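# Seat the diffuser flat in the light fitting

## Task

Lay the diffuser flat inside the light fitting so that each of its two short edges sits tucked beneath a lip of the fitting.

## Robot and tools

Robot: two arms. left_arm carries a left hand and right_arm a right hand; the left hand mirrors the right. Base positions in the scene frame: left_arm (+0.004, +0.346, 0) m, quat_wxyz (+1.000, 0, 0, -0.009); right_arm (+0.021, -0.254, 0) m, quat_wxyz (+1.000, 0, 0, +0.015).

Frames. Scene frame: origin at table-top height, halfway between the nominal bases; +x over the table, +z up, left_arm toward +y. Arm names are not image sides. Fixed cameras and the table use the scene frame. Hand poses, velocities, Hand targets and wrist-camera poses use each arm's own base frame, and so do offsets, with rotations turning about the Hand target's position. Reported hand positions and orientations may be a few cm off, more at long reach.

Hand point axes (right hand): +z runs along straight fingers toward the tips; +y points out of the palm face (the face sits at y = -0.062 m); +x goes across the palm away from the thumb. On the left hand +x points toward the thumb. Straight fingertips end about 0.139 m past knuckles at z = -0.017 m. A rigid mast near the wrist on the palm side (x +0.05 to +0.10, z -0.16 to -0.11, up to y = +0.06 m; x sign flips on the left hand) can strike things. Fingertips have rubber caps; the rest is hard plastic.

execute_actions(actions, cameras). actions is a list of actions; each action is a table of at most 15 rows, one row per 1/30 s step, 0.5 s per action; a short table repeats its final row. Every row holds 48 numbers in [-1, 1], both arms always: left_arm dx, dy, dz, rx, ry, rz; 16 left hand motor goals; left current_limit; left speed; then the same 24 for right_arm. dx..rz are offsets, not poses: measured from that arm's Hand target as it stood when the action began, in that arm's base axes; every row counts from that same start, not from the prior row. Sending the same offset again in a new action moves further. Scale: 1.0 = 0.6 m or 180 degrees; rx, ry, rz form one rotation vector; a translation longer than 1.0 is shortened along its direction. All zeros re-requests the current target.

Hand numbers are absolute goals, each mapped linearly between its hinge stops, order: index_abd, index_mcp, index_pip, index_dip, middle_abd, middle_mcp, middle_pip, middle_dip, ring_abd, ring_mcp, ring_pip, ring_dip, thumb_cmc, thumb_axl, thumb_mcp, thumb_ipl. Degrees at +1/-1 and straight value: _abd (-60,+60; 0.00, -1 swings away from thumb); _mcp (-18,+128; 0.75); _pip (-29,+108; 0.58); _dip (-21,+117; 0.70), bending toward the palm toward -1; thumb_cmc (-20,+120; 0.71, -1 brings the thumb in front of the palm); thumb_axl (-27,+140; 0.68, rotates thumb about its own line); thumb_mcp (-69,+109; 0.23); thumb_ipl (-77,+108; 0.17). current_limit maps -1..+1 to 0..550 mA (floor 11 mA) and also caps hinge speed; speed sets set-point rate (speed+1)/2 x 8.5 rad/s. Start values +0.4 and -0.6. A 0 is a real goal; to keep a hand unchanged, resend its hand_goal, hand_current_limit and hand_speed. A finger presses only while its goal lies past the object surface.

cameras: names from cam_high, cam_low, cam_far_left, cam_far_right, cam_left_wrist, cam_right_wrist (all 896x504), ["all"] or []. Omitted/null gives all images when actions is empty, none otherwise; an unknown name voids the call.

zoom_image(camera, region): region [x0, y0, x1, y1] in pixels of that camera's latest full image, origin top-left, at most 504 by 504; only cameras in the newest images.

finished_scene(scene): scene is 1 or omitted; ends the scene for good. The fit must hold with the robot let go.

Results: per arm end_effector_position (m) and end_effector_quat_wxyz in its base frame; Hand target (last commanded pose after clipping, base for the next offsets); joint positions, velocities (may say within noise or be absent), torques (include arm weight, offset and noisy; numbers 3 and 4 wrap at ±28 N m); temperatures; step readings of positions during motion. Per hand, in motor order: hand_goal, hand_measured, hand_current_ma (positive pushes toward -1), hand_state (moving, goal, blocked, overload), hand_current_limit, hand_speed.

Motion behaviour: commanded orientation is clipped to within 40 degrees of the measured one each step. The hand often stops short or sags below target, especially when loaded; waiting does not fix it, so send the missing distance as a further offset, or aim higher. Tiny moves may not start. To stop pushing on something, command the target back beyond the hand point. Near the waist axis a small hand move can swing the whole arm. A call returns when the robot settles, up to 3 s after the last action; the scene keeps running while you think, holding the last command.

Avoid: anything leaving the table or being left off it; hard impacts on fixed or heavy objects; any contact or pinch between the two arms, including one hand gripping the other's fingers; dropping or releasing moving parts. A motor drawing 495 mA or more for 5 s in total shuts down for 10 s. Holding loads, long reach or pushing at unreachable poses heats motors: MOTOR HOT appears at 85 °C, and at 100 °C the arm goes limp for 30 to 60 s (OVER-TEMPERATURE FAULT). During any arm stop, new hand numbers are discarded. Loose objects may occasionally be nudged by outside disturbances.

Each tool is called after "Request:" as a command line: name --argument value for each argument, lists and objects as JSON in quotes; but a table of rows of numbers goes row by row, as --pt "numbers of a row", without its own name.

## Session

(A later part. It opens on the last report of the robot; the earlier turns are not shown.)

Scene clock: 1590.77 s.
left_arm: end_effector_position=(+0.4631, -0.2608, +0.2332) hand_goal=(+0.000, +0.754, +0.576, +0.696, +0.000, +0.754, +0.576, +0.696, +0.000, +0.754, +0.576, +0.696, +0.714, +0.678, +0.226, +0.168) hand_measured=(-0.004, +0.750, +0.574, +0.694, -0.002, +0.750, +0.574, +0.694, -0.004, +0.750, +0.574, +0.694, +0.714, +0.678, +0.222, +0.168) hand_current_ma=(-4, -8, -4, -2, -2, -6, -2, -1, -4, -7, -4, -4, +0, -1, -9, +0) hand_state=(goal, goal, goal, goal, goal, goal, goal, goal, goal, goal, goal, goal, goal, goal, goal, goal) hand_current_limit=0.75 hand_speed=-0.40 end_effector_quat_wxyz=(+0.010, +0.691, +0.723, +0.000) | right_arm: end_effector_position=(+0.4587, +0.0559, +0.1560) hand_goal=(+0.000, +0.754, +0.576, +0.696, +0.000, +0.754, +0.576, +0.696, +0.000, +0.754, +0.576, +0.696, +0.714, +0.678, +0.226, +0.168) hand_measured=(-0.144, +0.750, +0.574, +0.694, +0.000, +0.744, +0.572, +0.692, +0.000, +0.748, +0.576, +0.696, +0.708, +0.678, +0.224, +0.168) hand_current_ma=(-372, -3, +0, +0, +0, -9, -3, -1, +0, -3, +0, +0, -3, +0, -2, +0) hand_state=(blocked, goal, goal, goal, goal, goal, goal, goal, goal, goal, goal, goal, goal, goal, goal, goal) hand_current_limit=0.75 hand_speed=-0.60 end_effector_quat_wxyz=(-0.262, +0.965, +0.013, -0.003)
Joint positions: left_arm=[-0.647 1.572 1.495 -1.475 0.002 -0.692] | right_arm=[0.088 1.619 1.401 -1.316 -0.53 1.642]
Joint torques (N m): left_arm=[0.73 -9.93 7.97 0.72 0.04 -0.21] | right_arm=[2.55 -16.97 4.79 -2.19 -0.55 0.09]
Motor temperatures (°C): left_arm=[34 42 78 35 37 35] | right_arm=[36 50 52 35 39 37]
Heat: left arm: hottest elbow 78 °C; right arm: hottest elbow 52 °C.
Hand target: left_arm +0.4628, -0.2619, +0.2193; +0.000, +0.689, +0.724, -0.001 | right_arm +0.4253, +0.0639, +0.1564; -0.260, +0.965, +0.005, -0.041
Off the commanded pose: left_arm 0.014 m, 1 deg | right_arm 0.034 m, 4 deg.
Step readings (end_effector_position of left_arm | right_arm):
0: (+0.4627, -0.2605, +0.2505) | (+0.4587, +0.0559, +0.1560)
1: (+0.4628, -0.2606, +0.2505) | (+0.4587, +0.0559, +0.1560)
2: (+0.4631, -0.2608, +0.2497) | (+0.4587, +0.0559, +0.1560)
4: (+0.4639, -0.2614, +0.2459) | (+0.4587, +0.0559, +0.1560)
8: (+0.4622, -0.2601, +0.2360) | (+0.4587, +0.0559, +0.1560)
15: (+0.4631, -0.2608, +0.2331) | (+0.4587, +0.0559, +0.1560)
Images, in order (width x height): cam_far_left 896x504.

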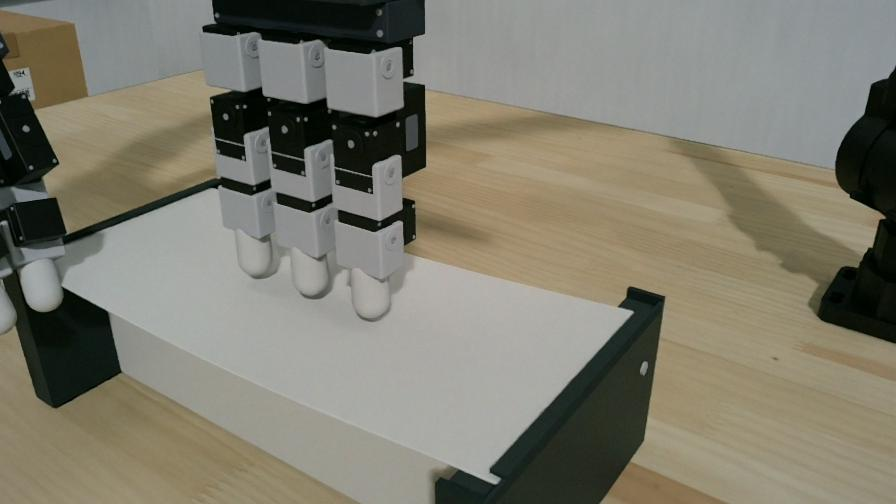

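Request:
execute_actions --actions '[[[0,0,-0.02,0,0,0,0,0.754,0.576,0.696,0,0.754,0.576,0.696,0,0.754,0.576,0.696,0.714,0.678,0.226,0.168,0.75,-0.4,0,0,0,0,0,0,0,0.754,0.576,0.696,0,0.754,0.576,0.696,0,0.754,0.576,0.696,0.714,0.678,0.226,0.168,0.75,-0.6]],[[0,0,0,0,0,0,0,0.754,0.576,0.696,0,0.754,0.576,0.696,0,0.754,0.576,0.696,0.714,0.678,0.226,0.168,0.75,-0.4,-0.02,0,0,0,0,0,0,0.754,0.576,0.696,0,0.754,0.576,0.696,0,0.754,0.576,0.696,0.714,0.678,0.226,0.168,0.75,-0.6]]]' --cameras '["cam_far_left"]'

Request:
zoom_image --camera "cam_far_left" --region '[0, 160, 280, 370]'

Scene clock: 1604.50 s.
left_arm: end_effector_position=(+0.4643, -0.2617, +0.2258) hand_goal=(+0.000, +0.754, +0.576, +0.696, +0.000, +0.754, +0.576, +0.696, +0.000, +0.754, +0.576, +0.696, +0.714, +0.678, +0.226, +0.168) hand_measured=(+0.000, +0.754, +0.576, +0.694, -0.002, +0.750, +0.574, +0.694, +0.004, +0.754, +0.576, +0.694, +0.714, +0.678, +0.222, +0.168) hand_current_ma=(+0, -1, -1, -2, -2, -6, -2, -1, +4, +1, +0, -1, +0, -1, -9, +0) hand_state=(goal, goal, goal, goal, goal, goal, goal, goal, goal, goal, goal, goal, goal, goal, goal, goal) hand_current_limit=0.75 hand_speed=-0.40 end_effector_quat_wxyz=(+0.014, +0.691, +0.723, +0.001) | right_arm: end_effector_position=(+0.4542, +0.0552, +0.1563) hand_goal=(+0.000, +0.754, +0.576, +0.696, +0.000, +0.754, +0.576, +0.696, +0.000, +0.754, +0.576, +0.696, +0.714, +0.678, +0.226, +0.168) hand_measured=(-0.168, +0.750, +0.576, +0.694, -0.002, +0.744, +0.572, +0.692, +0.000, +0.748, +0.576, +0.696, +0.708, +0.678, +0.224, +0.168) hand_current_ma=(-469, -2, +0, +0, -1, -9, -3, -1, +0, -3, +0, +0, -3, +0, -2, +0) hand_state=(blocked, goal, goal, goal, goal, goal, goal, goal, goal, goal, goal, goal, goal, goal, goal, goal) hand_current_limit=0.75 hand_speed=-0.60 end_effector_quat_wxyz=(-0.262, +0.965, +0.015, +0.005)
Joint positions: left_arm=[-0.647 1.572 1.475 -1.446 0.002 -0.692] | right_arm=[0.088 1.595 1.373 -1.294 -0.529 1.642]
Joint torques (N m): left_arm=[0.91 -9.58 7.43 0.8 0.05 -0.21] | right_arm=[2.73 -16.91 4.38 -2.78 -0.56 0.11]
Motor temperatures (°C): left_arm=[34 43 73 35 37 35] | right_arm=[36 50 52 35 39 37]
Heat: left arm: hottest elbow 73 °C; right arm: hottest elbow 52 °C.
Hand target: left_arm +0.4628, -0.2618, +0.2072; -0.001, +0.689, +0.724, -0.001 | right_arm +0.4132, +0.0638, +0.1562; -0.260, +0.965, +0.005, -0.041
Off the commanded pose: left_arm 0.019 m, 2 deg | right_arm 0.042 m, 5 deg.
Step readings (end_effector_position of left_arm | right_arm):
0: (+0.4631, -0.2608, +0.2332) | (+0.4587, +0.0559, +0.1560)
1: (+0.4632, -0.2609, +0.2332) | (+0.4587, +0.0559, +0.1560)
2: (+0.4635, -0.2611, +0.2328) | (+0.4587, +0.0559, +0.1560)
4: (+0.4641, -0.2615, +0.2304) | (+0.4587, +0.0559, +0.1560)
8: (+0.4637, -0.2612, +0.2256) | (+0.4587, +0.0558, +0.1560)
15: (+0.4641, -0.2616, +0.2257) | (+0.4587, +0.0558, +0.1560)
16: (+0.4641, -0.2616, +0.2257) | (+0.4586, +0.0558, +0.1558)
17: (+0.4641, -0.2616, +0.2257) | (+0.4582, +0.0557, +0.1555)
19: (+0.4641, -0.2616, +0.2257) | (+0.4566, +0.0556, +0.1546)
23: (+0.4641, -0.2616, +0.2257) | (+0.4547, +0.0554, +0.1566)
30: (+0.4643, -0.2617, +0.2258) | (+0.4542, +0.0552, +0.1563)
Images, in order (width x height): cam_far_left 896x504.

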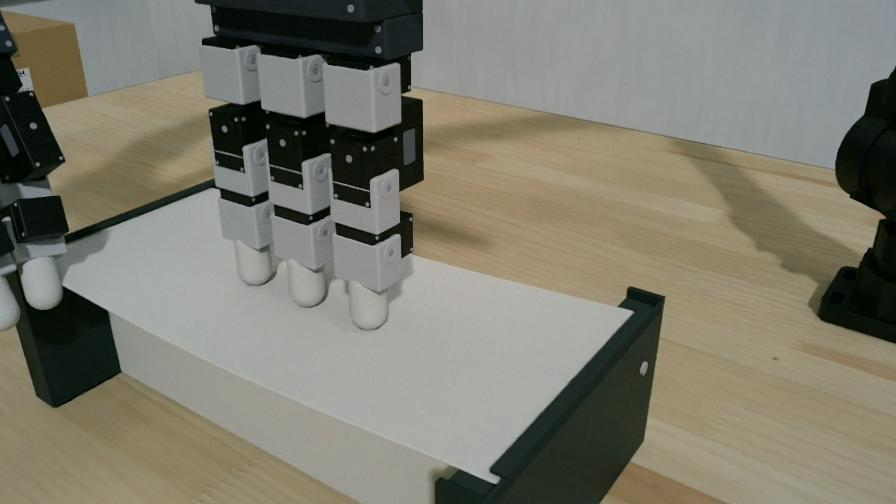

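Scaled by 1.800.

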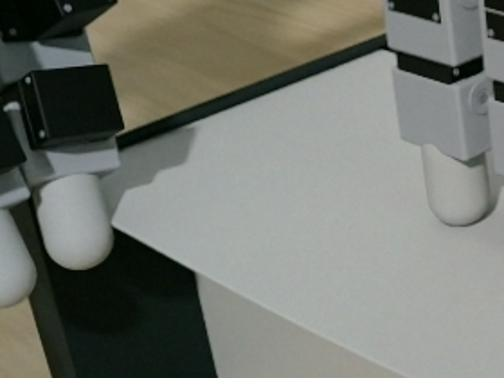

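Request:
execute_actions --actions '[[[0,0,0.085,0,0,0,0,0.754,0.576,0.696,0,0.754,0.576,0.696,0,0.754,0.576,0.696,0.714,0.678,0.226,0.168,0.75,-0.4,0,0,0,0,0,0,0,0.754,0.576,0.696,0,0.754,0.576,0.696,0,0.754,0.576,0.696,0.714,0.678,0.226,0.168,0.75,-0.6]],[[-0.01,0.117,0,0,0,0,0,0.754,0.576,0.696,0,0.754,0.576,0.696,0,0.754,0.576,0.696,0.714,0.678,0.226,0.168,0.75,-0.4,0,0,0,0,0,0,0,0.754,0.576,0.696,0,0.754,0.576,0.696,0,0.754,0.576,0.696,0.714,0.678,0.226,0.168,0.75,-0.6]],[[0,0,-0.04,0,0,0,0,0.754,0.576,0.696,0,0.754,0.576,0.696,0,0.754,0.576,0.696,0.714,0.678,0.226,0.168,0.75,-0.4,0,0,0,0,0,0,0,0.754,0.576,0.696,0,0.754,0.576,0.696,0,0.754,0.576,0.696,0.714,0.678,0.226,0.168,0.75,-0.6]]]' --cameras '["cam_far_left","cam_low"]'

Request:
zoom_image --camera "cam_far_left" --region '[0, 160, 280, 370]'

Scene clock: 1664.93 s.
left_arm: end_effector_position=(+0.4574, -0.1889, +0.2425) hand_goal=(+0.000, +0.754, +0.576, +0.696, +0.000, +0.754, +0.576, +0.696, +0.000, +0.754, +0.576, +0.696, +0.714, +0.678, +0.226, +0.168) hand_measured=(+0.000, +0.752, +0.576, +0.694, -0.002, +0.752, +0.574, +0.694, -0.002, +0.752, +0.574, +0.694, +0.714, +0.678, +0.222, +0.168) hand_current_ma=(-1, -3, -1, -2, -2, -4, -2, -1, -3, -4, -3, -4, +0, -1, -9, +0) hand_state=(goal, goal, goal, goal, goal, goal, goal, goal, goal, goal, goal, goal, goal, goal, goal, goal) hand_current_limit=0.75 hand_speed=-0.40 end_effector_quat_wxyz=(+0.004, +0.683, +0.731, +0.001) | right_arm: end_effector_position=(+0.4535, +0.0552, +0.1574) hand_goal=(+0.000, +0.754, +0.576, +0.696, +0.000, +0.754, +0.576, +0.696, +0.000, +0.754, +0.576, +0.696, +0.714, +0.678, +0.226, +0.168) hand_measured=(-0.168, +0.750, +0.576, +0.696, -0.002, +0.744, +0.572, +0.692, +0.000, +0.748, +0.576, +0.696, +0.708, +0.678, +0.224, +0.168) hand_current_ma=(-469, -2, +0, +0, -1, -9, -3, -1, +0, -3, +0, +0, -3, +0, -2, +0) hand_state=(blocked, goal, goal, goal, goal, goal, goal, goal, goal, goal, goal, goal, goal, goal, goal, goal) hand_current_limit=0.75 hand_speed=-0.60 end_effector_quat_wxyz=(-0.262, +0.965, +0.014, +0.006)
Joint positions: left_arm=[-0.525 1.465 1.4 -1.498 -0.001 -0.593] | right_arm=[0.088 1.592 1.372 -1.294 -0.529 1.644]
Joint torques (N m): left_arm=[0.79 -8.82 8.09 0.69 0.14 0.03] | right_arm=[2.73 -16.67 4.46 -2.78 -0.57 0.1]
Motor temperatures (°C): left_arm=[34 43 66 35 37 35] | right_arm=[36 48 50 35 39 37]
Heat: left arm: hottest elbow 66 °C; right arm: hottest elbow 50 °C.
Hand target: left_arm +0.4569, -0.1917, +0.2343; +0.000, +0.689, +0.724, -0.001 | right_arm +0.4132, +0.0638, +0.1564; -0.260, +0.965, +0.005, -0.041
Off the commanded pose: left_arm 0.009 m, 1 deg | right_arm 0.041 m, 6 deg.
Step readings (end_effector_position of left_arm | right_arm):
0: (+0.4643, -0.2617, +0.2258) | (+0.4542, +0.0552, +0.1563)
1: (+0.4643, -0.2617, +0.2258) | (+0.4542, +0.0552, +0.1563)
2: (+0.4634, -0.2611, +0.2255) | (+0.4542, +0.0552, +0.1563)
4: (+0.4602, -0.2588, +0.2264) | (+0.4541, +0.0553, +0.1563)
8: (+0.4517, -0.2523, +0.2292) | (+0.4540, +0.0553, +0.1572)
15: (+0.4514, -0.2520, +0.2361) | (+0.4535, +0.0552, +0.1574)
16: (+0.4514, -0.2518, +0.2363) | (+0.4535, +0.0552, +0.1574)
17: (+0.4520, -0.2506, +0.2370) | (+0.4535, +0.0552, +0.1574)
19: (+0.4541, -0.2436, +0.2394) | (+0.4535, +0.0552, +0.1574)
23: (+0.4575, -0.2094, +0.2496) | (+0.4535, +0.0552, +0.1574)
30: (+0.4600, -0.1893, +0.2675) | (+0.4535, +0.0552, +0.1574)
31: (+0.4601, -0.1896, +0.2674) | (+0.4535, +0.0552, +0.1574)
32: (+0.4600, -0.1897, +0.2656) | (+0.4535, +0.0552, +0.1574)
34: (+0.4594, -0.1895, +0.2588) | (+0.4535, +0.0552, +0.1574)
38: (+0.4558, -0.1877, +0.2442) | (+0.4535, +0.0552, +0.1574)
45: (+0.4571, -0.1887, +0.2424) | (+0.4535, +0.0552, +0.1574)
Images, in order (width x height): cam_low 896x504, cam_far_left 896x504.

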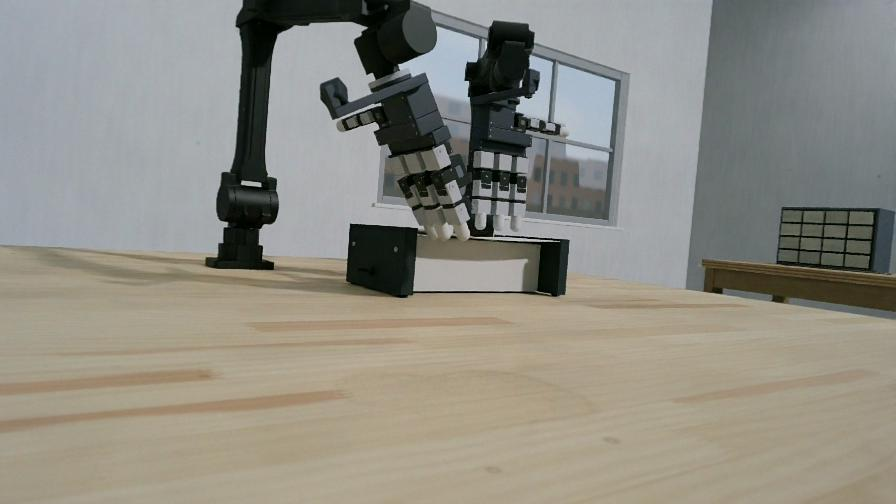

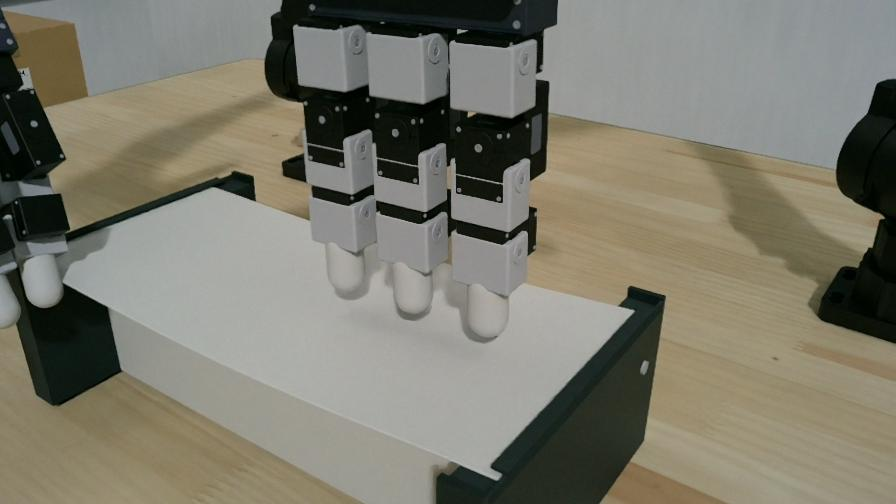

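Scaled by 1.800.

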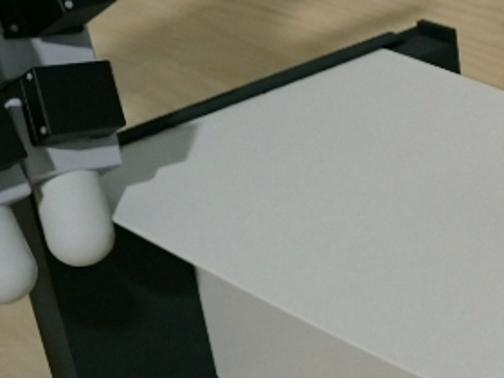

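Request:
execute_actions --actions '[[[0,0,-0.05,0,0,0,0,0.754,0.576,0.696,0,0.754,0.576,0.696,0,0.754,0.576,0.696,0.714,0.678,0.226,0.168,0.75,-0.4,0,0,0,0,0,0,0,0.754,0.576,0.696,0,0.754,0.576,0.696,0,0.754,0.576,0.696,0.714,0.678,0.226,0.168,0.75,-0.6]],[[0.035,0,0,0,0,0,0,0.754,0.576,0.696,0,0.754,0.576,0.696,0,0.754,0.576,0.696,0.714,0.678,0.226,0.168,0.75,-0.4,0,0,0,0,0,0,0,0.754,0.576,0.696,0,0.754,0.576,0.696,0,0.754,0.576,0.696,0.714,0.678,0.226,0.168,0.75,-0.6]]]' --cameras '["cam_far_left"]'

Request:
zoom_image --camera "cam_far_left" --region '[400, 260, 700, 504]'

Scene clock: 1677.37 s.
left_arm: end_effector_position=(+0.4617, -0.1881, +0.2259) hand_goal=(+0.000, +0.754, +0.576, +0.696, +0.000, +0.754, +0.576, +0.696, +0.000, +0.754, +0.576, +0.696, +0.714, +0.678, +0.226, +0.168) hand_measured=(-0.012, +0.768, +0.584, +0.700, -0.002, +0.752, +0.574, +0.694, -0.002, +0.752, +0.574, +0.694, +0.714, +0.678, +0.222, +0.168) hand_current_ma=(-20, +34, +14, +5, -2, -3, -2, -1, -3, -2, -1, -2, +0, -1, -9, +0) hand_state=(goal, goal, goal, goal, goal, goal, goal, goal, goal, goal, goal, goal, goal, goal, goal, goal) hand_current_limit=0.75 hand_speed=-0.40 end_effector_quat_wxyz=(+0.013, +0.687, +0.726, +0.004) | right_arm: end_effector_position=(+0.4516, +0.0549, +0.1564) hand_goal=(+0.000, +0.754, +0.576, +0.696, +0.000, +0.754, +0.576, +0.696, +0.000, +0.754, +0.576, +0.696, +0.714, +0.678, +0.226, +0.168) hand_measured=(-0.168, +0.746, +0.574, +0.696, -0.002, +0.744, +0.572, +0.692, +0.000, +0.748, +0.576, +0.696, +0.708, +0.678, +0.224, +0.168) hand_current_ma=(-470, -6, +0, +0, -1, -9, -3, -1, +0, -3, +0, +0, -3, +0, -2, +0) hand_state=(blocked, goal, goal, goal, goal, goal, goal, goal, goal, goal, goal, goal, goal, goal, goal, goal) hand_current_limit=0.75 hand_speed=-0.60 end_effector_quat_wxyz=(-0.262, +0.965, +0.014, +0.005)
Joint positions: left_arm=[-0.518 1.463 1.351 -1.431 -0.002 -0.573] | right_arm=[0.088 1.589 1.366 -1.294 -0.528 1.645]
Joint torques (N m): left_arm=[2.32 -5.13 10.29 1.01 0.23 0.05] | right_arm=[2.73 -16.44 4.81 -2.78 -0.61 0.09]
Motor temperatures (°C): left_arm=[34 43 64 35 37 35] | right_arm=[36 49 50 35 39 37]
Heat: left arm: hottest elbow 64 °C; right arm: hottest elbow 50 °C.
Hand target: left_arm +0.4779, -0.1917, +0.2043; +0.000, +0.689, +0.724, -0.001 | right_arm +0.4132, +0.0639, +0.1563; -0.260, +0.965, +0.005, -0.041
Off the commanded pose: left_arm 0.027 m, 2 deg | right_arm 0.039 m, 5 deg.
Step readings (end_effector_position of left_arm | right_arm):
0: (+0.4574, -0.1889, +0.2425) | (+0.4535, +0.0552, +0.1574)
1: (+0.4574, -0.1889, +0.2423) | (+0.4535, +0.0552, +0.1574)
2: (+0.4579, -0.1892, +0.2412) | (+0.4535, +0.0552, +0.1574)
4: (+0.4590, -0.1899, +0.2350) | (+0.4535, +0.0552, +0.1574)
8: (+0.4582, -0.1893, +0.2266) | (+0.4531, +0.0551, +0.1571)
15: (+0.4595, -0.1899, +0.2271) | (+0.4517, +0.0549, +0.1565)
16: (+0.4595, -0.1899, +0.2271) | (+0.4517, +0.0549, +0.1565)
17: (+0.4596, -0.1900, +0.2271) | (+0.4517, +0.0549, +0.1565)
19: (+0.4599, -0.1898, +0.2271) | (+0.4516, +0.0549, +0.1564)
23: (+0.4611, -0.1886, +0.2259) | (+0.4516, +0.0549, +0.1564)
30: (+0.4617, -0.1880, +0.2259) | (+0.4516, +0.0549, +0.1564)
Images, in order (width x height): cam_far_left 896x504.

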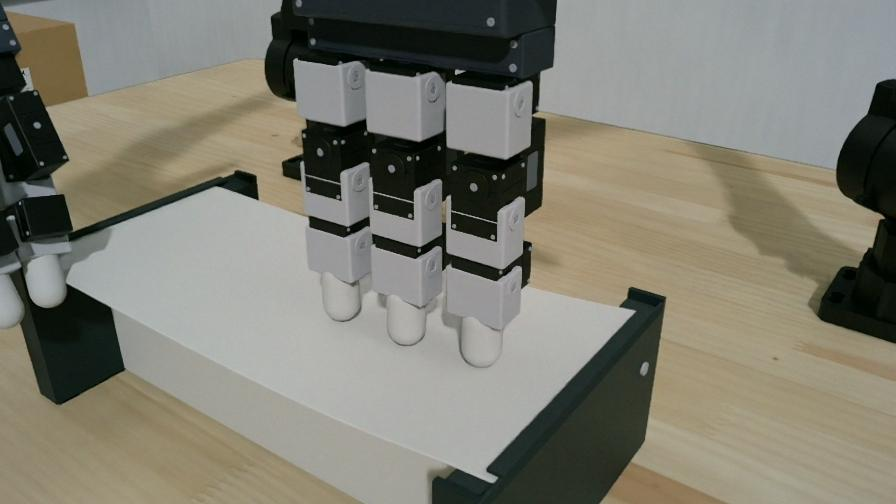

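Scaled by 1.680.

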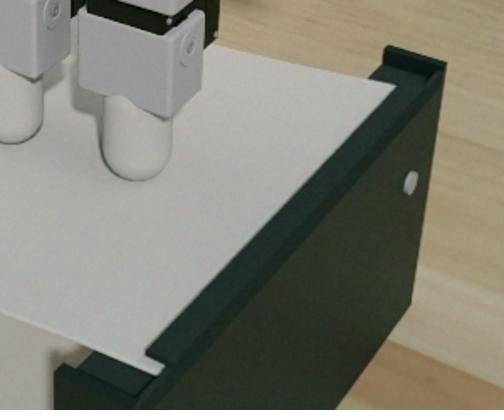

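Request:
zoom_image --camera "cam_far_left" --region '[0, 160, 280, 370]'

Scaled by 1.800.

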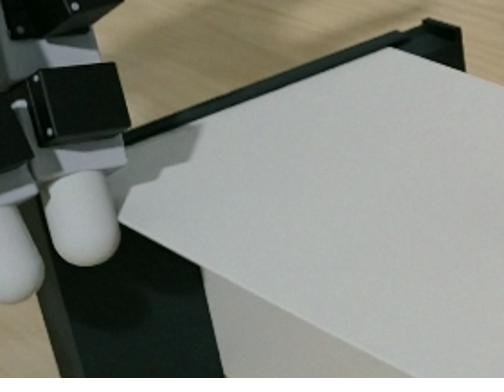

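Request:
execute_actions --actions '[[[-0.03,0,0.12,0,0,0,0,0.754,0.576,0.696,0,0.754,0.576,0.696,0,0.754,0.576,0.696,0.714,0.678,0.226,0.168,0.75,-0.4,0.03,0,0,0,0,0,0,0.754,0.576,0.696,0,0.754,0.576,0.696,0,0.754,0.576,0.696,0.714,0.678,0.226,0.168,0.75,-0.6]],[[-0.05,-0.03,0.02,0,0,0,0,0.754,0.576,0.696,0,0.754,0.576,0.696,0,0.754,0.576,0.696,0.714,0.678,0.226,0.168,0.75,-0.4,0.015,0,0,0,0,0,0,0.754,0.576,0.696,0,0.754,0.576,0.696,0,0.754,0.576,0.696,0.714,0.678,0.226,0.168,0.75,-0.6]],[[-0.1,-0.05,0,0,0,0,0,0.754,0.576,0.696,0,0.754,0.576,0.696,0,0.754,0.576,0.696,0.714,0.678,0.226,0.168,0.75,-0.4,0,0,0,0,0,0,0,0.754,0.576,0.696,0,0.754,0.576,0.696,0,0.754,0.576,0.696,0.714,0.678,0.226,0.168,0.75,-0.6]],[[-0.15,-0.05,0,0,0,0,0,0.754,0.576,0.696,0,0.754,0.576,0.696,0,0.754,0.576,0.696,0.714,0.678,0.226,0.168,0.75,-0.4,0,0,0,0,0,0,0,0.754,0.576,0.696,0,0.754,0.576,0.696,0,0.754,0.576,0.696,0.714,0.678,0.226,0.168,0.75,-0.6]]]' --cameras '["cam_far_left"]'

Request:
zoom_image --camera "cam_far_left" --region '[0, 160, 280, 370]'

Request:
zoom_image --camera "cam_far_left" --region '[400, 260, 700, 504]'

Scene clock: 1745.33 s.
left_arm: end_effector_position=(+0.2845, -0.2736, +0.2923) hand_goal=(+0.000, +0.754, +0.576, +0.696, +0.000, +0.754, +0.576, +0.696, +0.000, +0.754, +0.576, +0.696, +0.714, +0.678, +0.226, +0.168) hand_measured=(-0.002, +0.752, +0.578, +0.698, -0.002, +0.752, +0.574, +0.694, -0.002, +0.752, +0.574, +0.694, +0.714, +0.678, +0.222, +0.168) hand_current_ma=(-2, -3, +2, +3, -2, -2, -2, -1, -2, -2, -1, -2, +0, -1, -10, +0) hand_state=(goal, goal, goal, goal, goal, goal, goal, goal, goal, goal, goal, goal, goal, goal, goal, goal) hand_current_limit=0.75 hand_speed=-0.40 end_effector_quat_wxyz=(+0.006, +0.693, +0.721, -0.004) | right_arm: end_effector_position=(+0.4535, +0.0550, +0.1564) hand_goal=(+0.000, +0.754, +0.576, +0.696, +0.000, +0.754, +0.576, +0.696, +0.000, +0.754, +0.576, +0.696, +0.714, +0.678, +0.226, +0.168) hand_measured=(-0.168, +0.744, +0.574, +0.696, -0.002, +0.744, +0.572, +0.692, +0.000, +0.748, +0.576, +0.696, +0.708, +0.678, +0.224, +0.168) hand_current_ma=(-470, -8, -1, +0, -1, -9, -3, -1, +0, -3, +0, +0, -3, +0, -2, +0) hand_state=(blocked, goal, goal, goal, goal, goal, goal, goal, goal, goal, goal, goal, goal, goal, goal, goal) hand_current_limit=0.75 hand_speed=-0.60 end_effector_quat_wxyz=(-0.261, +0.965, +0.011, -0.003)
Joint positions: left_arm=[-0.977 1.274 1.345 -1.628 0.005 -1.016] | right_arm=[0.088 1.606 1.385 -1.313 -0.527 1.645]
Joint torques (N m): left_arm=[0.38 -6.77 7.95 0.16 -0.04 -0.29] | right_arm=[2.37 -13.04 8.87 -2.62 -0.63 0.05]
Motor temperatures (°C): left_arm=[34 40 68 35 37 35] | right_arm=[36 47 50 35 39 37]
Heat: left arm: hottest elbow 68 °C; right arm: hottest elbow 50 °C.
Hand target: left_arm +0.2799, -0.2697, +0.2883; +0.000, +0.690, +0.724, -0.001 | right_arm +0.4402, +0.0638, +0.1562; -0.260, +0.965, +0.005, -0.041
Off the commanded pose: left_arm 0.007 m, 1 deg | right_arm 0.016 m, 4 deg.
Step readings (end_effector_position of left_arm | right_arm):
0: (+0.4617, -0.1881, +0.2259) | (+0.4516, +0.0549, +0.1564)
1: (+0.4618, -0.1882, +0.2262) | (+0.4516, +0.0549, +0.1564)
2: (+0.4615, -0.1880, +0.2279) | (+0.4516, +0.0549, +0.1564)
4: (+0.4570, -0.1857, +0.2310) | (+0.4516, +0.0549, +0.1564)
8: (+0.4494, -0.1814, +0.2409) | (+0.4516, +0.0549, +0.1564)
15: (+0.4497, -0.1816, +0.2530) | (+0.4516, +0.0549, +0.1564)
16: (+0.4493, -0.1815, +0.2530) | (+0.4517, +0.0549, +0.1565)
17: (+0.4478, -0.1830, +0.2529) | (+0.4520, +0.0549, +0.1569)
19: (+0.4432, -0.1861, +0.2528) | (+0.4525, +0.0549, +0.1576)
23: (+0.4308, -0.2004, +0.2566) | (+0.4534, +0.0550, +0.1563)
30: (+0.4225, -0.2059, +0.2635) | (+0.4535, +0.0550, +0.1564)
31: (+0.4223, -0.2057, +0.2635) | (+0.4535, +0.0550, +0.1564)
32: (+0.4208, -0.2073, +0.2641) | (+0.4535, +0.0550, +0.1564)
34: (+0.4147, -0.2136, +0.2676) | (+0.4535, +0.0550, +0.1564)
38: (+0.3904, -0.2394, +0.2831) | (+0.4535, +0.0550, +0.1564)
45: (+0.3744, -0.2466, +0.2979) | (+0.4535, +0.0550, +0.1564)
46: (+0.3739, -0.2461, +0.2972) | (+0.4535, +0.0550, +0.1564)
47: (+0.3709, -0.2462, +0.2958) | (+0.4535, +0.0550, +0.1564)
49: (+0.3551, -0.2496, +0.2895) | (+0.4535, +0.0550, +0.1564)
53: (+0.3074, -0.2713, +0.2823) | (+0.4535, +0.0550, +0.1564)
60: (+0.2850, -0.2770, +0.2920) | (+0.4535, +0.0550, +0.1564)
Images, in order (width x height): cam_far_left 896x504.

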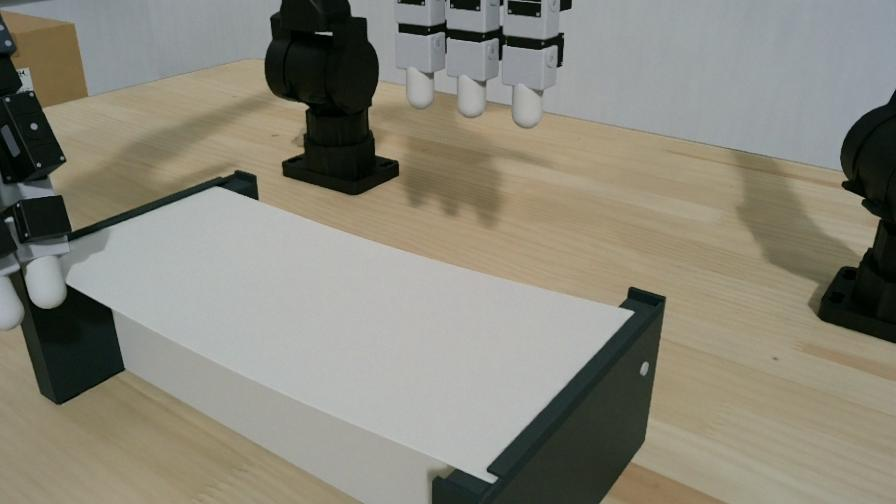

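Scaled by 1.800.

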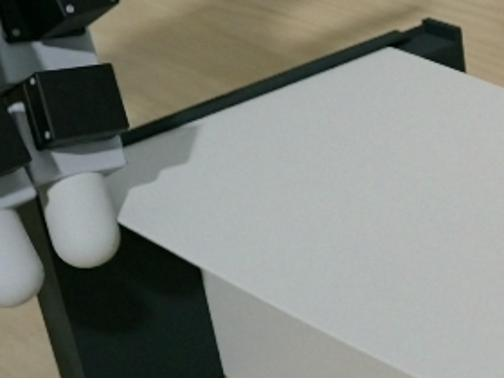

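Scaled by 1.680.

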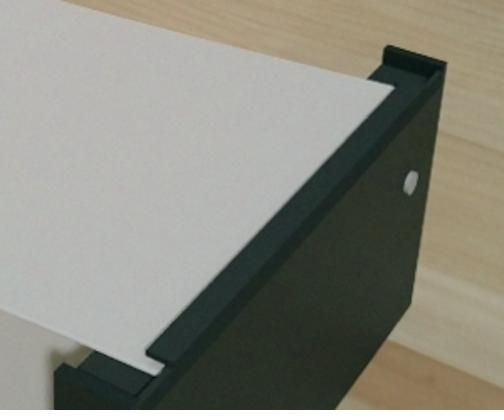

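Request:
execute_actions --actions '[]'

Request:
zoom_image --camera "cam_low" --region '[340, 210, 580, 310]'

Request:
zoom_image --camera "cam_far_left" --region '[0, 230, 504, 490]'

Scene clock: 1750.77 s.
left_arm: end_effector_position=(+0.2845, -0.2735, +0.2923) hand_goal=(+0.000, +0.754, +0.576, +0.696, +0.000, +0.754, +0.576, +0.696, +0.000, +0.754, +0.576, +0.696, +0.714, +0.678, +0.226, +0.168) hand_measured=(-0.002, +0.752, +0.578, +0.698, -0.002, +0.752, +0.574, +0.694, -0.002, +0.752, +0.574, +0.694, +0.714, +0.678, +0.222, +0.168) hand_current_ma=(-2, -3, +2, +3, -2, -2, -2, -1, -2, -2, -1, -2, +0, -1, -10, +0) hand_state=(goal, goal, goal, goal, goal, goal, goal, goal, goal, goal, goal, goal, goal, goal, goal, goal) hand_current_limit=0.75 hand_speed=-0.40 end_effector_quat_wxyz=(+0.006, +0.693, +0.721, -0.004) | right_arm: end_effector_position=(+0.4535, +0.0550, +0.1564) hand_goal=(+0.000, +0.754, +0.576, +0.696, +0.000, +0.754, +0.576, +0.696, +0.000, +0.754, +0.576, +0.696, +0.714, +0.678, +0.226, +0.168) hand_measured=(-0.168, +0.744, +0.574, +0.696, -0.002, +0.744, +0.572, +0.692, +0.000, +0.748, +0.576, +0.696, +0.708, +0.678, +0.224, +0.168) hand_current_ma=(-470, -8, -1, +0, -1, -9, -3, -1, +0, -3, +0, +0, -3, +0, -2, +0) hand_state=(blocked, goal, goal, goal, goal, goal, goal, goal, goal, goal, goal, goal, goal, goal, goal, goal) hand_current_limit=0.75 hand_speed=-0.60 end_effector_quat_wxyz=(-0.261, +0.965, +0.011, -0.003)
Joint positions: left_arm=[-0.977 1.274 1.345 -1.628 0.005 -1.017] | right_arm=[0.088 1.606 1.385 -1.313 -0.527 1.645]
Joint velocities: within noise
Joint torques (N m): left_arm=[0.44 -6.71 7.95 0.12 -0.04 -0.31] | right_arm=[2.37 -12.92 8.87 -2.62 -0.63 0.05]
Motor temperatures (°C): left_arm=[34 40 68 35 37 35] | right_arm=[36 47 50 35 39 37]
Heat: left arm: hottest elbow 68 °C; right arm: hottest elbow 50 °C.
Hand target: left_arm +0.2799, -0.2697, +0.2883; +0.000, +0.689, +0.724, -0.001 | right_arm +0.4402, +0.0638, +0.1562; -0.260, +0.965, +0.005, -0.041
Off the commanded pose: left_arm 0.007 m, 1 deg | right_arm 0.016 m, 4 deg.
camera_calibration:
cam_left_wrist: T_world_to_cam=[[-0.599436, -0.797394, 0.0695658, -0.108464], [-0.514823, 0.45064, 0.729302, 0.0108139], [-0.61289, 0.401355, -0.680646, 0.605929], [0, 0, 0, 1]] pos_world=[0.311918, -0.334555, 0.412082]
cam_right_wrist: T_world_to_cam=[[-0.740531, -0.597252, -0.308065, 0.446413], [-0.453164, 0.105295, 0.885186, 0.0187544], [-0.496242, 0.795112, -0.348627, 0.36295], [0, 0, 0, 1]] pos_world=[0.519192, -0.0239395, 0.247457]

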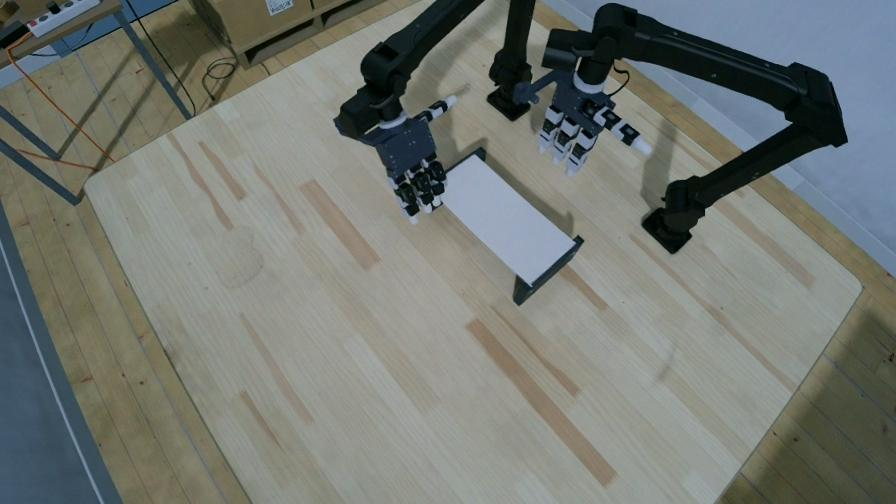

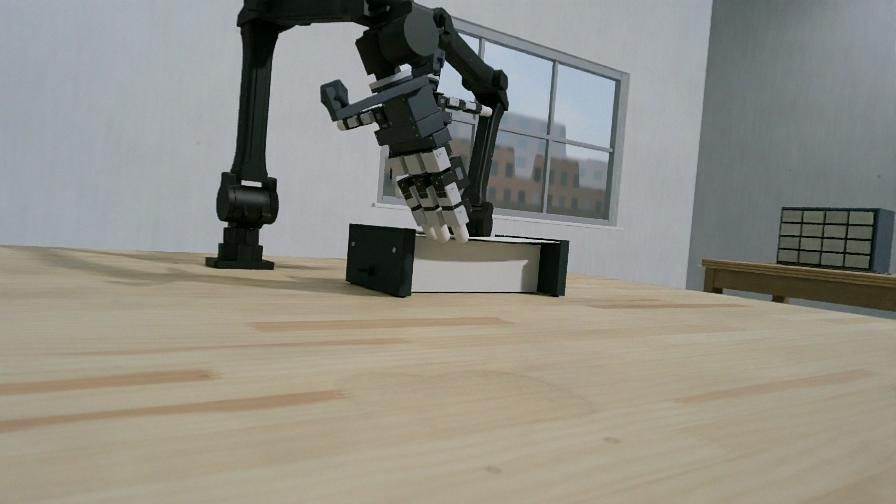

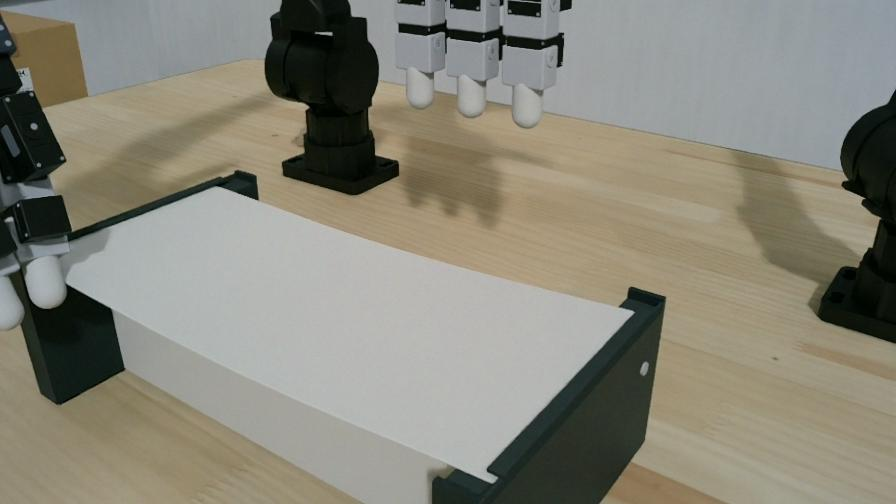

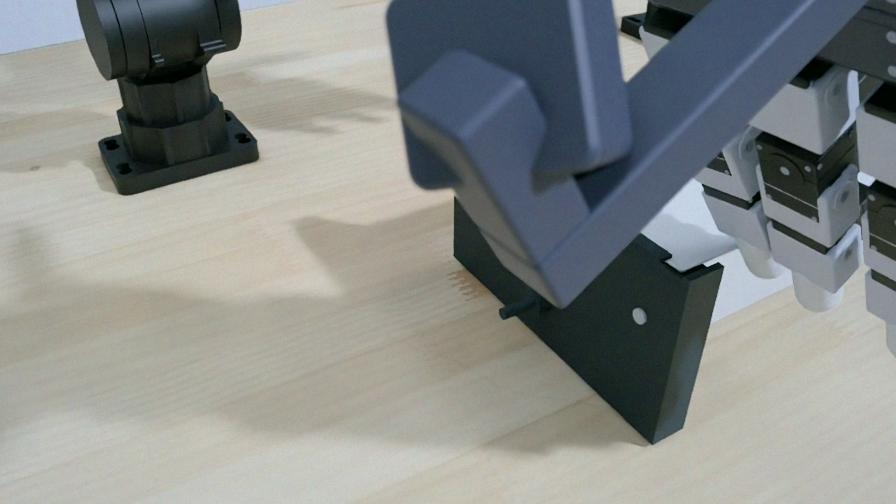

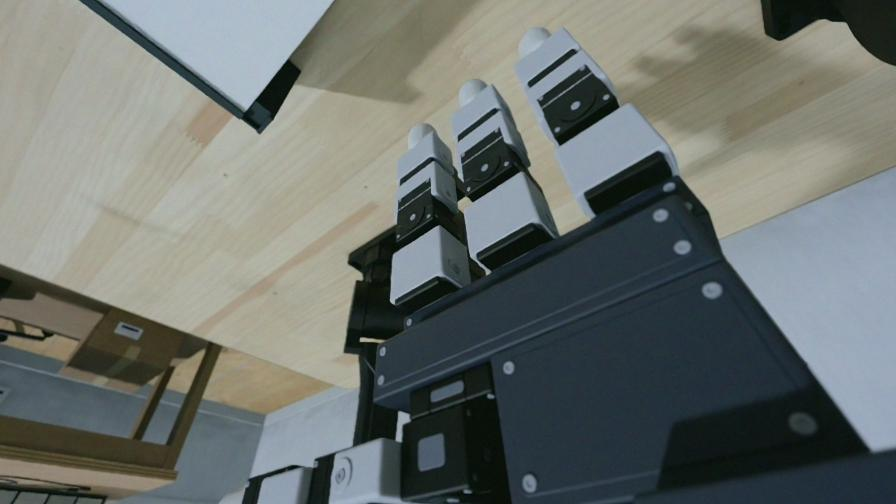

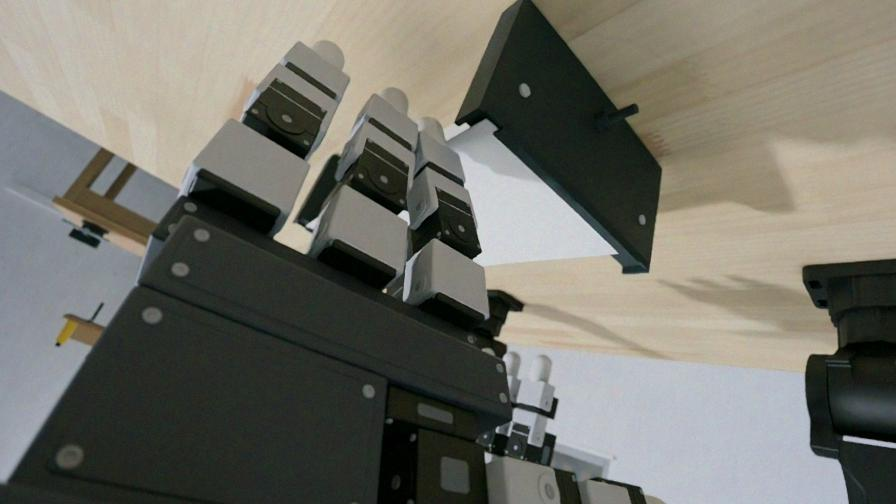

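Scaled by 2.100.

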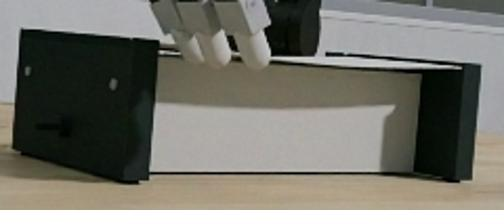

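Scaled by 1.000.

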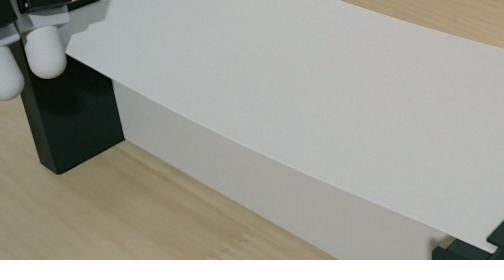

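Request:
execute_actions --actions '[[[0,0,-0.05,0,0,0,0,0.754,-0.08,0.0435,0,0.754,-0.08,0.0435,0,0.754,-0.08,0.0435,0.714,0.678,0.226,0.168,0.75,0,0.025,0,0,0,0,0,0,0.754,0.576,0.696,0,0.754,0.576,0.696,0,0.754,0.576,0.696,0.714,0.678,0.226,0.168,0.75,-0.6]],[[0,0,-0.12,0,0,0,0,0.754,-0.08,0.0435,0,0.754,-0.08,0.0435,0,0.754,-0.08,0.0435,0.714,0.678,0.226,0.168,0.75,0,0.01,0,0,0,0,0,0,0.754,0.576,0.696,0,0.754,0.576,0.696,0,0.754,0.576,0.696,0.714,0.678,0.226,0.168,0.75,-0.6]],[[0,0,-0.05,0,0,0,0,0.754,-0.08,0.0435,0,0.754,-0.08,0.0435,0,0.754,-0.08,0.0435,0.714,0.678,0.226,0.168,0.75,0,0,0,0,0,0,0,0,0.754,0.576,0.696,0,0.754,0.576,0.696,0,0.754,0.576,0.696,0.714,0.678,0.226,0.168,0.75,-0.6]]]' --cameras '["cam_far_left","cam_left_wrist"]'

Scene clock: 1766.10 s.
left_arm: end_effector_position=(+0.2824, -0.2703, +0.1654) hand_goal=(+0.000, +0.754, -0.080, +0.044, +0.000, +0.754, -0.080, +0.044, +0.000, +0.754, -0.080, +0.044, +0.714, +0.678, +0.226, +0.168) hand_measured=(-0.002, +0.752, -0.076, +0.048, -0.002, +0.752, -0.074, +0.048, -0.002, +0.754, -0.076, +0.048, +0.714, +0.678, +0.222, +0.168) hand_current_ma=(-2, -2, +8, +6, -1, -1, +10, +6, -2, -1, +8, +5, +0, -1, -10, +0) hand_state=(goal, goal, goal, goal, goal, goal, goal, goal, goal, goal, goal, goal, goal, goal, goal, goal) hand_current_limit=0.75 hand_speed=0.00 end_effector_quat_wxyz=(+0.007, +0.692, +0.721, -0.004) | right_arm: end_effector_position=(+0.4616, +0.0557, +0.1547) hand_goal=(+0.000, +0.754, +0.576, +0.696, +0.000, +0.754, +0.576, +0.696, +0.000, +0.754, +0.576, +0.696, +0.714, +0.678, +0.226, +0.168) hand_measured=(-0.122, +0.744, +0.574, +0.696, -0.002, +0.744, +0.572, +0.692, +0.000, +0.748, +0.576, +0.696, +0.708, +0.678, +0.224, +0.168) hand_current_ma=(-291, -8, -1, +0, -1, -9, -3, -1, +0, -3, +0, +0, -3, +0, -2, +0) hand_state=(blocked, goal, goal, goal, goal, goal, goal, goal, goal, goal, goal, goal, goal, goal, goal, goal) hand_current_limit=0.75 hand_speed=-0.60 end_effector_quat_wxyz=(-0.260, +0.965, +0.006, -0.022)
Joint positions: left_arm=[-0.977 1.296 1.03 -1.29 0.005 -1.019] | right_arm=[0.088 1.654 1.438 -1.356 -0.527 1.645]
Joint torques (N m): left_arm=[0.44 -5.54 7.76 0.7 -0.08 -0.3] | right_arm=[2.08 -13.27 9.78 -1.58 -0.65 0]
Motor temperatures (°C): left_arm=[34 41 66 35 37 35] | right_arm=[36 48 52 35 39 37]
Heat: left arm: hottest elbow 66 °C; right arm: hottest elbow 52 °C.
Hand target: left_arm +0.2798, -0.2696, +0.1562; +0.000, +0.689, +0.724, -0.001 | right_arm +0.4613, +0.0638, +0.1564; -0.260, +0.965, +0.005, -0.041
Off the commanded pose: left_arm 0.010 m, 1 deg | right_arm 0.008 m, 2 deg.
Step readings (end_effector_position of left_arm | right_arm):
0: (+0.2845, -0.2735, +0.2923) | (+0.4535, +0.0550, +0.1564)
1: (+0.2844, -0.2735, +0.2921) | (+0.4536, +0.0550, +0.1565)
2: (+0.2842, -0.2731, +0.2908) | (+0.4540, +0.0551, +0.1567)
4: (+0.2836, -0.2723, +0.2832) | (+0.4553, +0.0552, +0.1572)
8: (+0.2814, -0.2688, +0.2661) | (+0.4581, +0.0554, +0.1542)
15: (+0.2821, -0.2699, +0.2629) | (+0.4588, +0.0555, +0.1547)
16: (+0.2822, -0.2700, +0.2623) | (+0.4589, +0.0555, +0.1548)
17: (+0.2828, -0.2710, +0.2597) | (+0.4590, +0.0555, +0.1553)
19: (+0.2831, -0.2714, +0.2442) | (+0.4596, +0.0556, +0.1556)
23: (+0.2782, -0.2640, +0.2053) | (+0.4612, +0.0557, +0.1549)
30: (+0.2810, -0.2681, +0.1915) | (+0.4615, +0.0557, +0.1545)
31: (+0.2813, -0.2686, +0.1916) | (+0.4614, +0.0557, +0.1545)
32: (+0.2818, -0.2694, +0.1907) | (+0.4616, +0.0557, +0.1547)
34: (+0.2831, -0.2714, +0.1858) | (+0.4616, +0.0557, +0.1547)
38: (+0.2814, -0.2688, +0.1721) | (+0.4616, +0.0557, +0.1547)
45: (+0.2821, -0.2699, +0.1653) | (+0.4616, +0.0557, +0.1547)
camera_calibration:
cam_left_wrist: T_world_to_cam=[[-0.59804, -0.798444, 0.0695382, -0.09898], [-0.516109, 0.450039, 0.728764, 0.101123], [-0.613172, 0.39994, -0.681225, 0.516857], [0, 0, 0, 1]] pos_world=[0.309919, -0.331251, 0.285284]
Images, in order (width x height): cam_far_left 896x504, cam_left_wrist 896x504.

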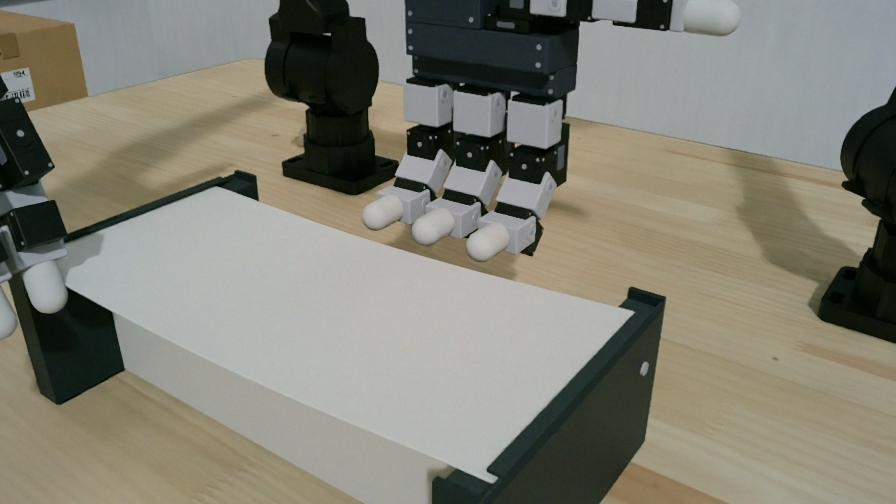

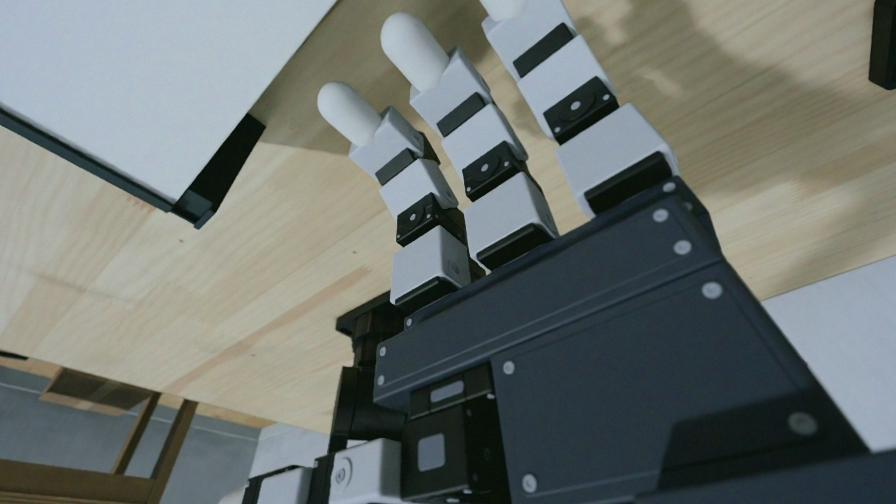

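Request:
execute_actions --actions '[[[0,0,-0.027,0,0,0,0,0.754,-0.08,0.0435,0,0.754,-0.08,0.0435,0,0.754,-0.08,0.0435,0.714,0.678,0.226,0.168,0.75,0,0.012,0,0,0,0,0,0,0.754,0.576,0.696,0,0.754,0.576,0.696,0,0.754,0.576,0.696,0.714,0.678,0.226,0.168,0.75,-0.6]],[[0.08,0,0,0,0,0,0,0.754,-0.08,0.0435,0,0.754,-0.08,0.0435,0,0.754,-0.08,0.0435,0.714,0.678,0.226,0.168,0.75,0,0,0,0,0,0,0,0,0.754,0.576,0.696,0,0.754,0.576,0.696,0,0.754,0.576,0.696,0.714,0.678,0.226,0.168,0.75,-0.6]]]' --cameras '["cam_far_left","cam_left_wrist"]'

Scene clock: 1784.90 s.
left_arm: end_effector_position=(+0.3114, -0.2492, +0.1220) hand_goal=(+0.000, +0.754, -0.080, +0.044, +0.000, +0.754, -0.080, +0.044, +0.000, +0.754, -0.080, +0.044, +0.714, +0.678, +0.226, +0.168) hand_measured=(-0.002, +0.752, -0.076, +0.048, -0.002, +0.754, -0.074, +0.048, -0.002, +0.754, -0.076, +0.048, +0.714, +0.678, +0.222, +0.168) hand_current_ma=(-2, -1, +8, +6, -1, -1, +10, +6, -2, -1, +8, +5, +0, -1, -10, +0) hand_state=(goal, goal, goal, goal, goal, goal, goal, goal, goal, goal, goal, goal, goal, goal, goal, goal) hand_current_limit=0.75 hand_speed=0.00 end_effector_quat_wxyz=(-0.028, +0.684, +0.729, +0.004) | right_arm: end_effector_position=(+0.4651, +0.0560, +0.1538) hand_goal=(+0.000, +0.754, +0.576, +0.696, +0.000, +0.754, +0.576, +0.696, +0.000, +0.754, +0.576, +0.696, +0.714, +0.678, +0.226, +0.168) hand_measured=(-0.096, +0.744, +0.574, +0.696, -0.002, +0.744, +0.572, +0.692, +0.000, +0.748, +0.576, +0.696, +0.708, +0.678, +0.224, +0.168) hand_current_ma=(-198, -9, -1, +0, -1, -9, -3, -1, +0, -3, +0, +0, -3, +0, -2, +0) hand_state=(blocked, goal, goal, goal, goal, goal, goal, goal, goal, goal, goal, goal, goal, goal, goal, goal) hand_current_limit=0.75 hand_speed=-0.60 end_effector_quat_wxyz=(-0.259, +0.965, +0.005, -0.028)
Joint positions: left_arm=[-0.881 1.387 0.999 -1.24 0 -0.946] | right_arm=[0.088 1.672 1.457 -1.37 -0.527 1.645]
Joint torques (N m): left_arm=[1.03 -6.71 12.74 0.44 0.06 0.02] | right_arm=[1.96 -13.45 10.06 -1.31 -0.66 -0.01]
Motor temperatures (°C): left_arm=[34 41 64 35 37 35] | right_arm=[36 47 54 35 39 37]
Heat: left arm: hottest elbow 64 °C; right arm: hottest elbow 54 °C.
Hand target: left_arm +0.3278, -0.2697, +0.1400; +0.000, +0.690, +0.724, -0.001 | right_arm +0.4684, +0.0638, +0.1564; -0.260, +0.965, +0.005, -0.041
Off the commanded pose: left_arm 0.032 m, 3 deg | right_arm 0.009 m, 2 deg.
Step readings (end_effector_position of left_arm | right_arm):
0: (+0.2824, -0.2703, +0.1654) | (+0.4616, +0.0557, +0.1547)
1: (+0.2825, -0.2704, +0.1654) | (+0.4616, +0.0557, +0.1547)
2: (+0.2826, -0.2706, +0.1649) | (+0.4618, +0.0557, +0.1548)
4: (+0.2833, -0.2715, +0.1623) | (+0.4627, +0.0558, +0.1552)
8: (+0.2824, -0.2702, +0.1543) | (+0.4647, +0.0560, +0.1542)
15: (+0.2826, -0.2706, +0.1498) | (+0.4651, +0.0560, +0.1536)
16: (+0.2827, -0.2707, +0.1498) | (+0.4650, +0.0560, +0.1536)
17: (+0.2833, -0.2703, +0.1493) | (+0.4652, +0.0560, +0.1538)
19: (+0.2885, -0.2669, +0.1456) | (+0.4651, +0.0560, +0.1538)
23: (+0.3049, -0.2529, +0.1313) | (+0.4651, +0.0560, +0.1538)
30: (+0.3112, -0.2485, +0.1220) | (+0.4651, +0.0560, +0.1538)
camera_calibration:
cam_left_wrist: T_world_to_cam=[[-0.576707, -0.815678, 0.0455881, -0.0697536], [-0.495958, 0.393907, 0.773863, 0.112472], [-0.64918, 0.423682, -0.631711, 0.50757], [0, 0, 0, 1]] pos_world=[0.345058, -0.316248, 0.23678]
Images, in order (width x height): cam_far_left 896x504, cam_left_wrist 896x504.

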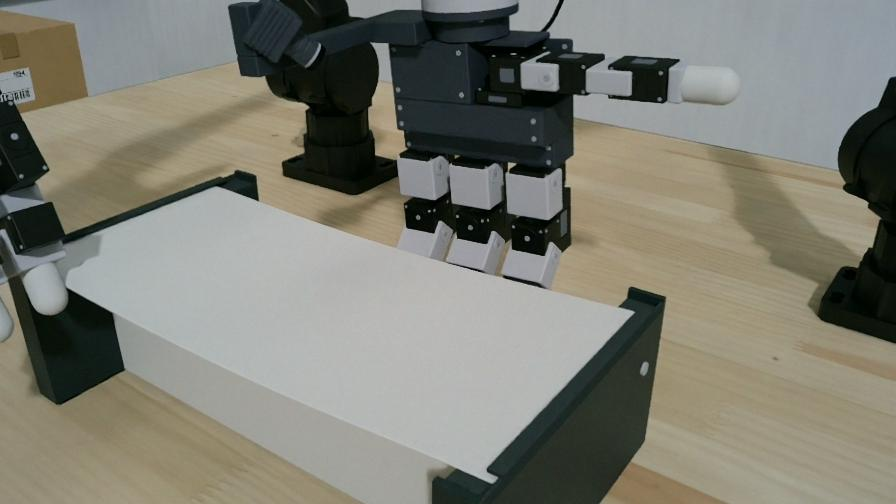

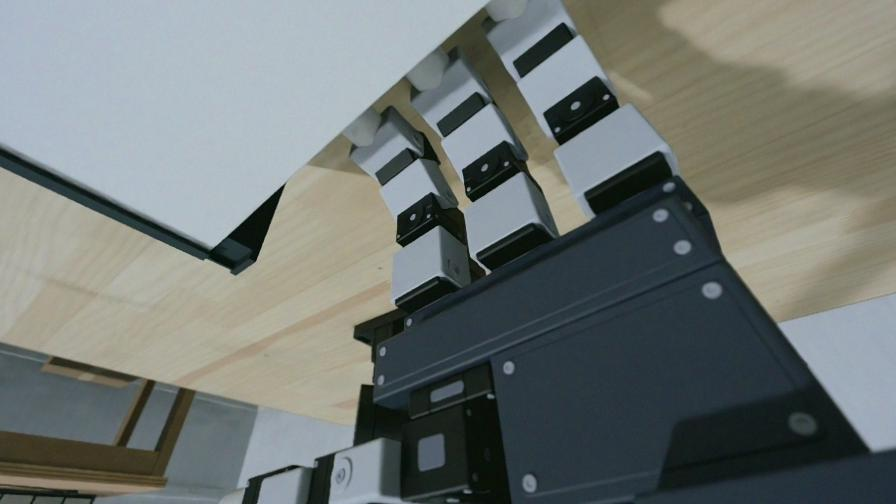

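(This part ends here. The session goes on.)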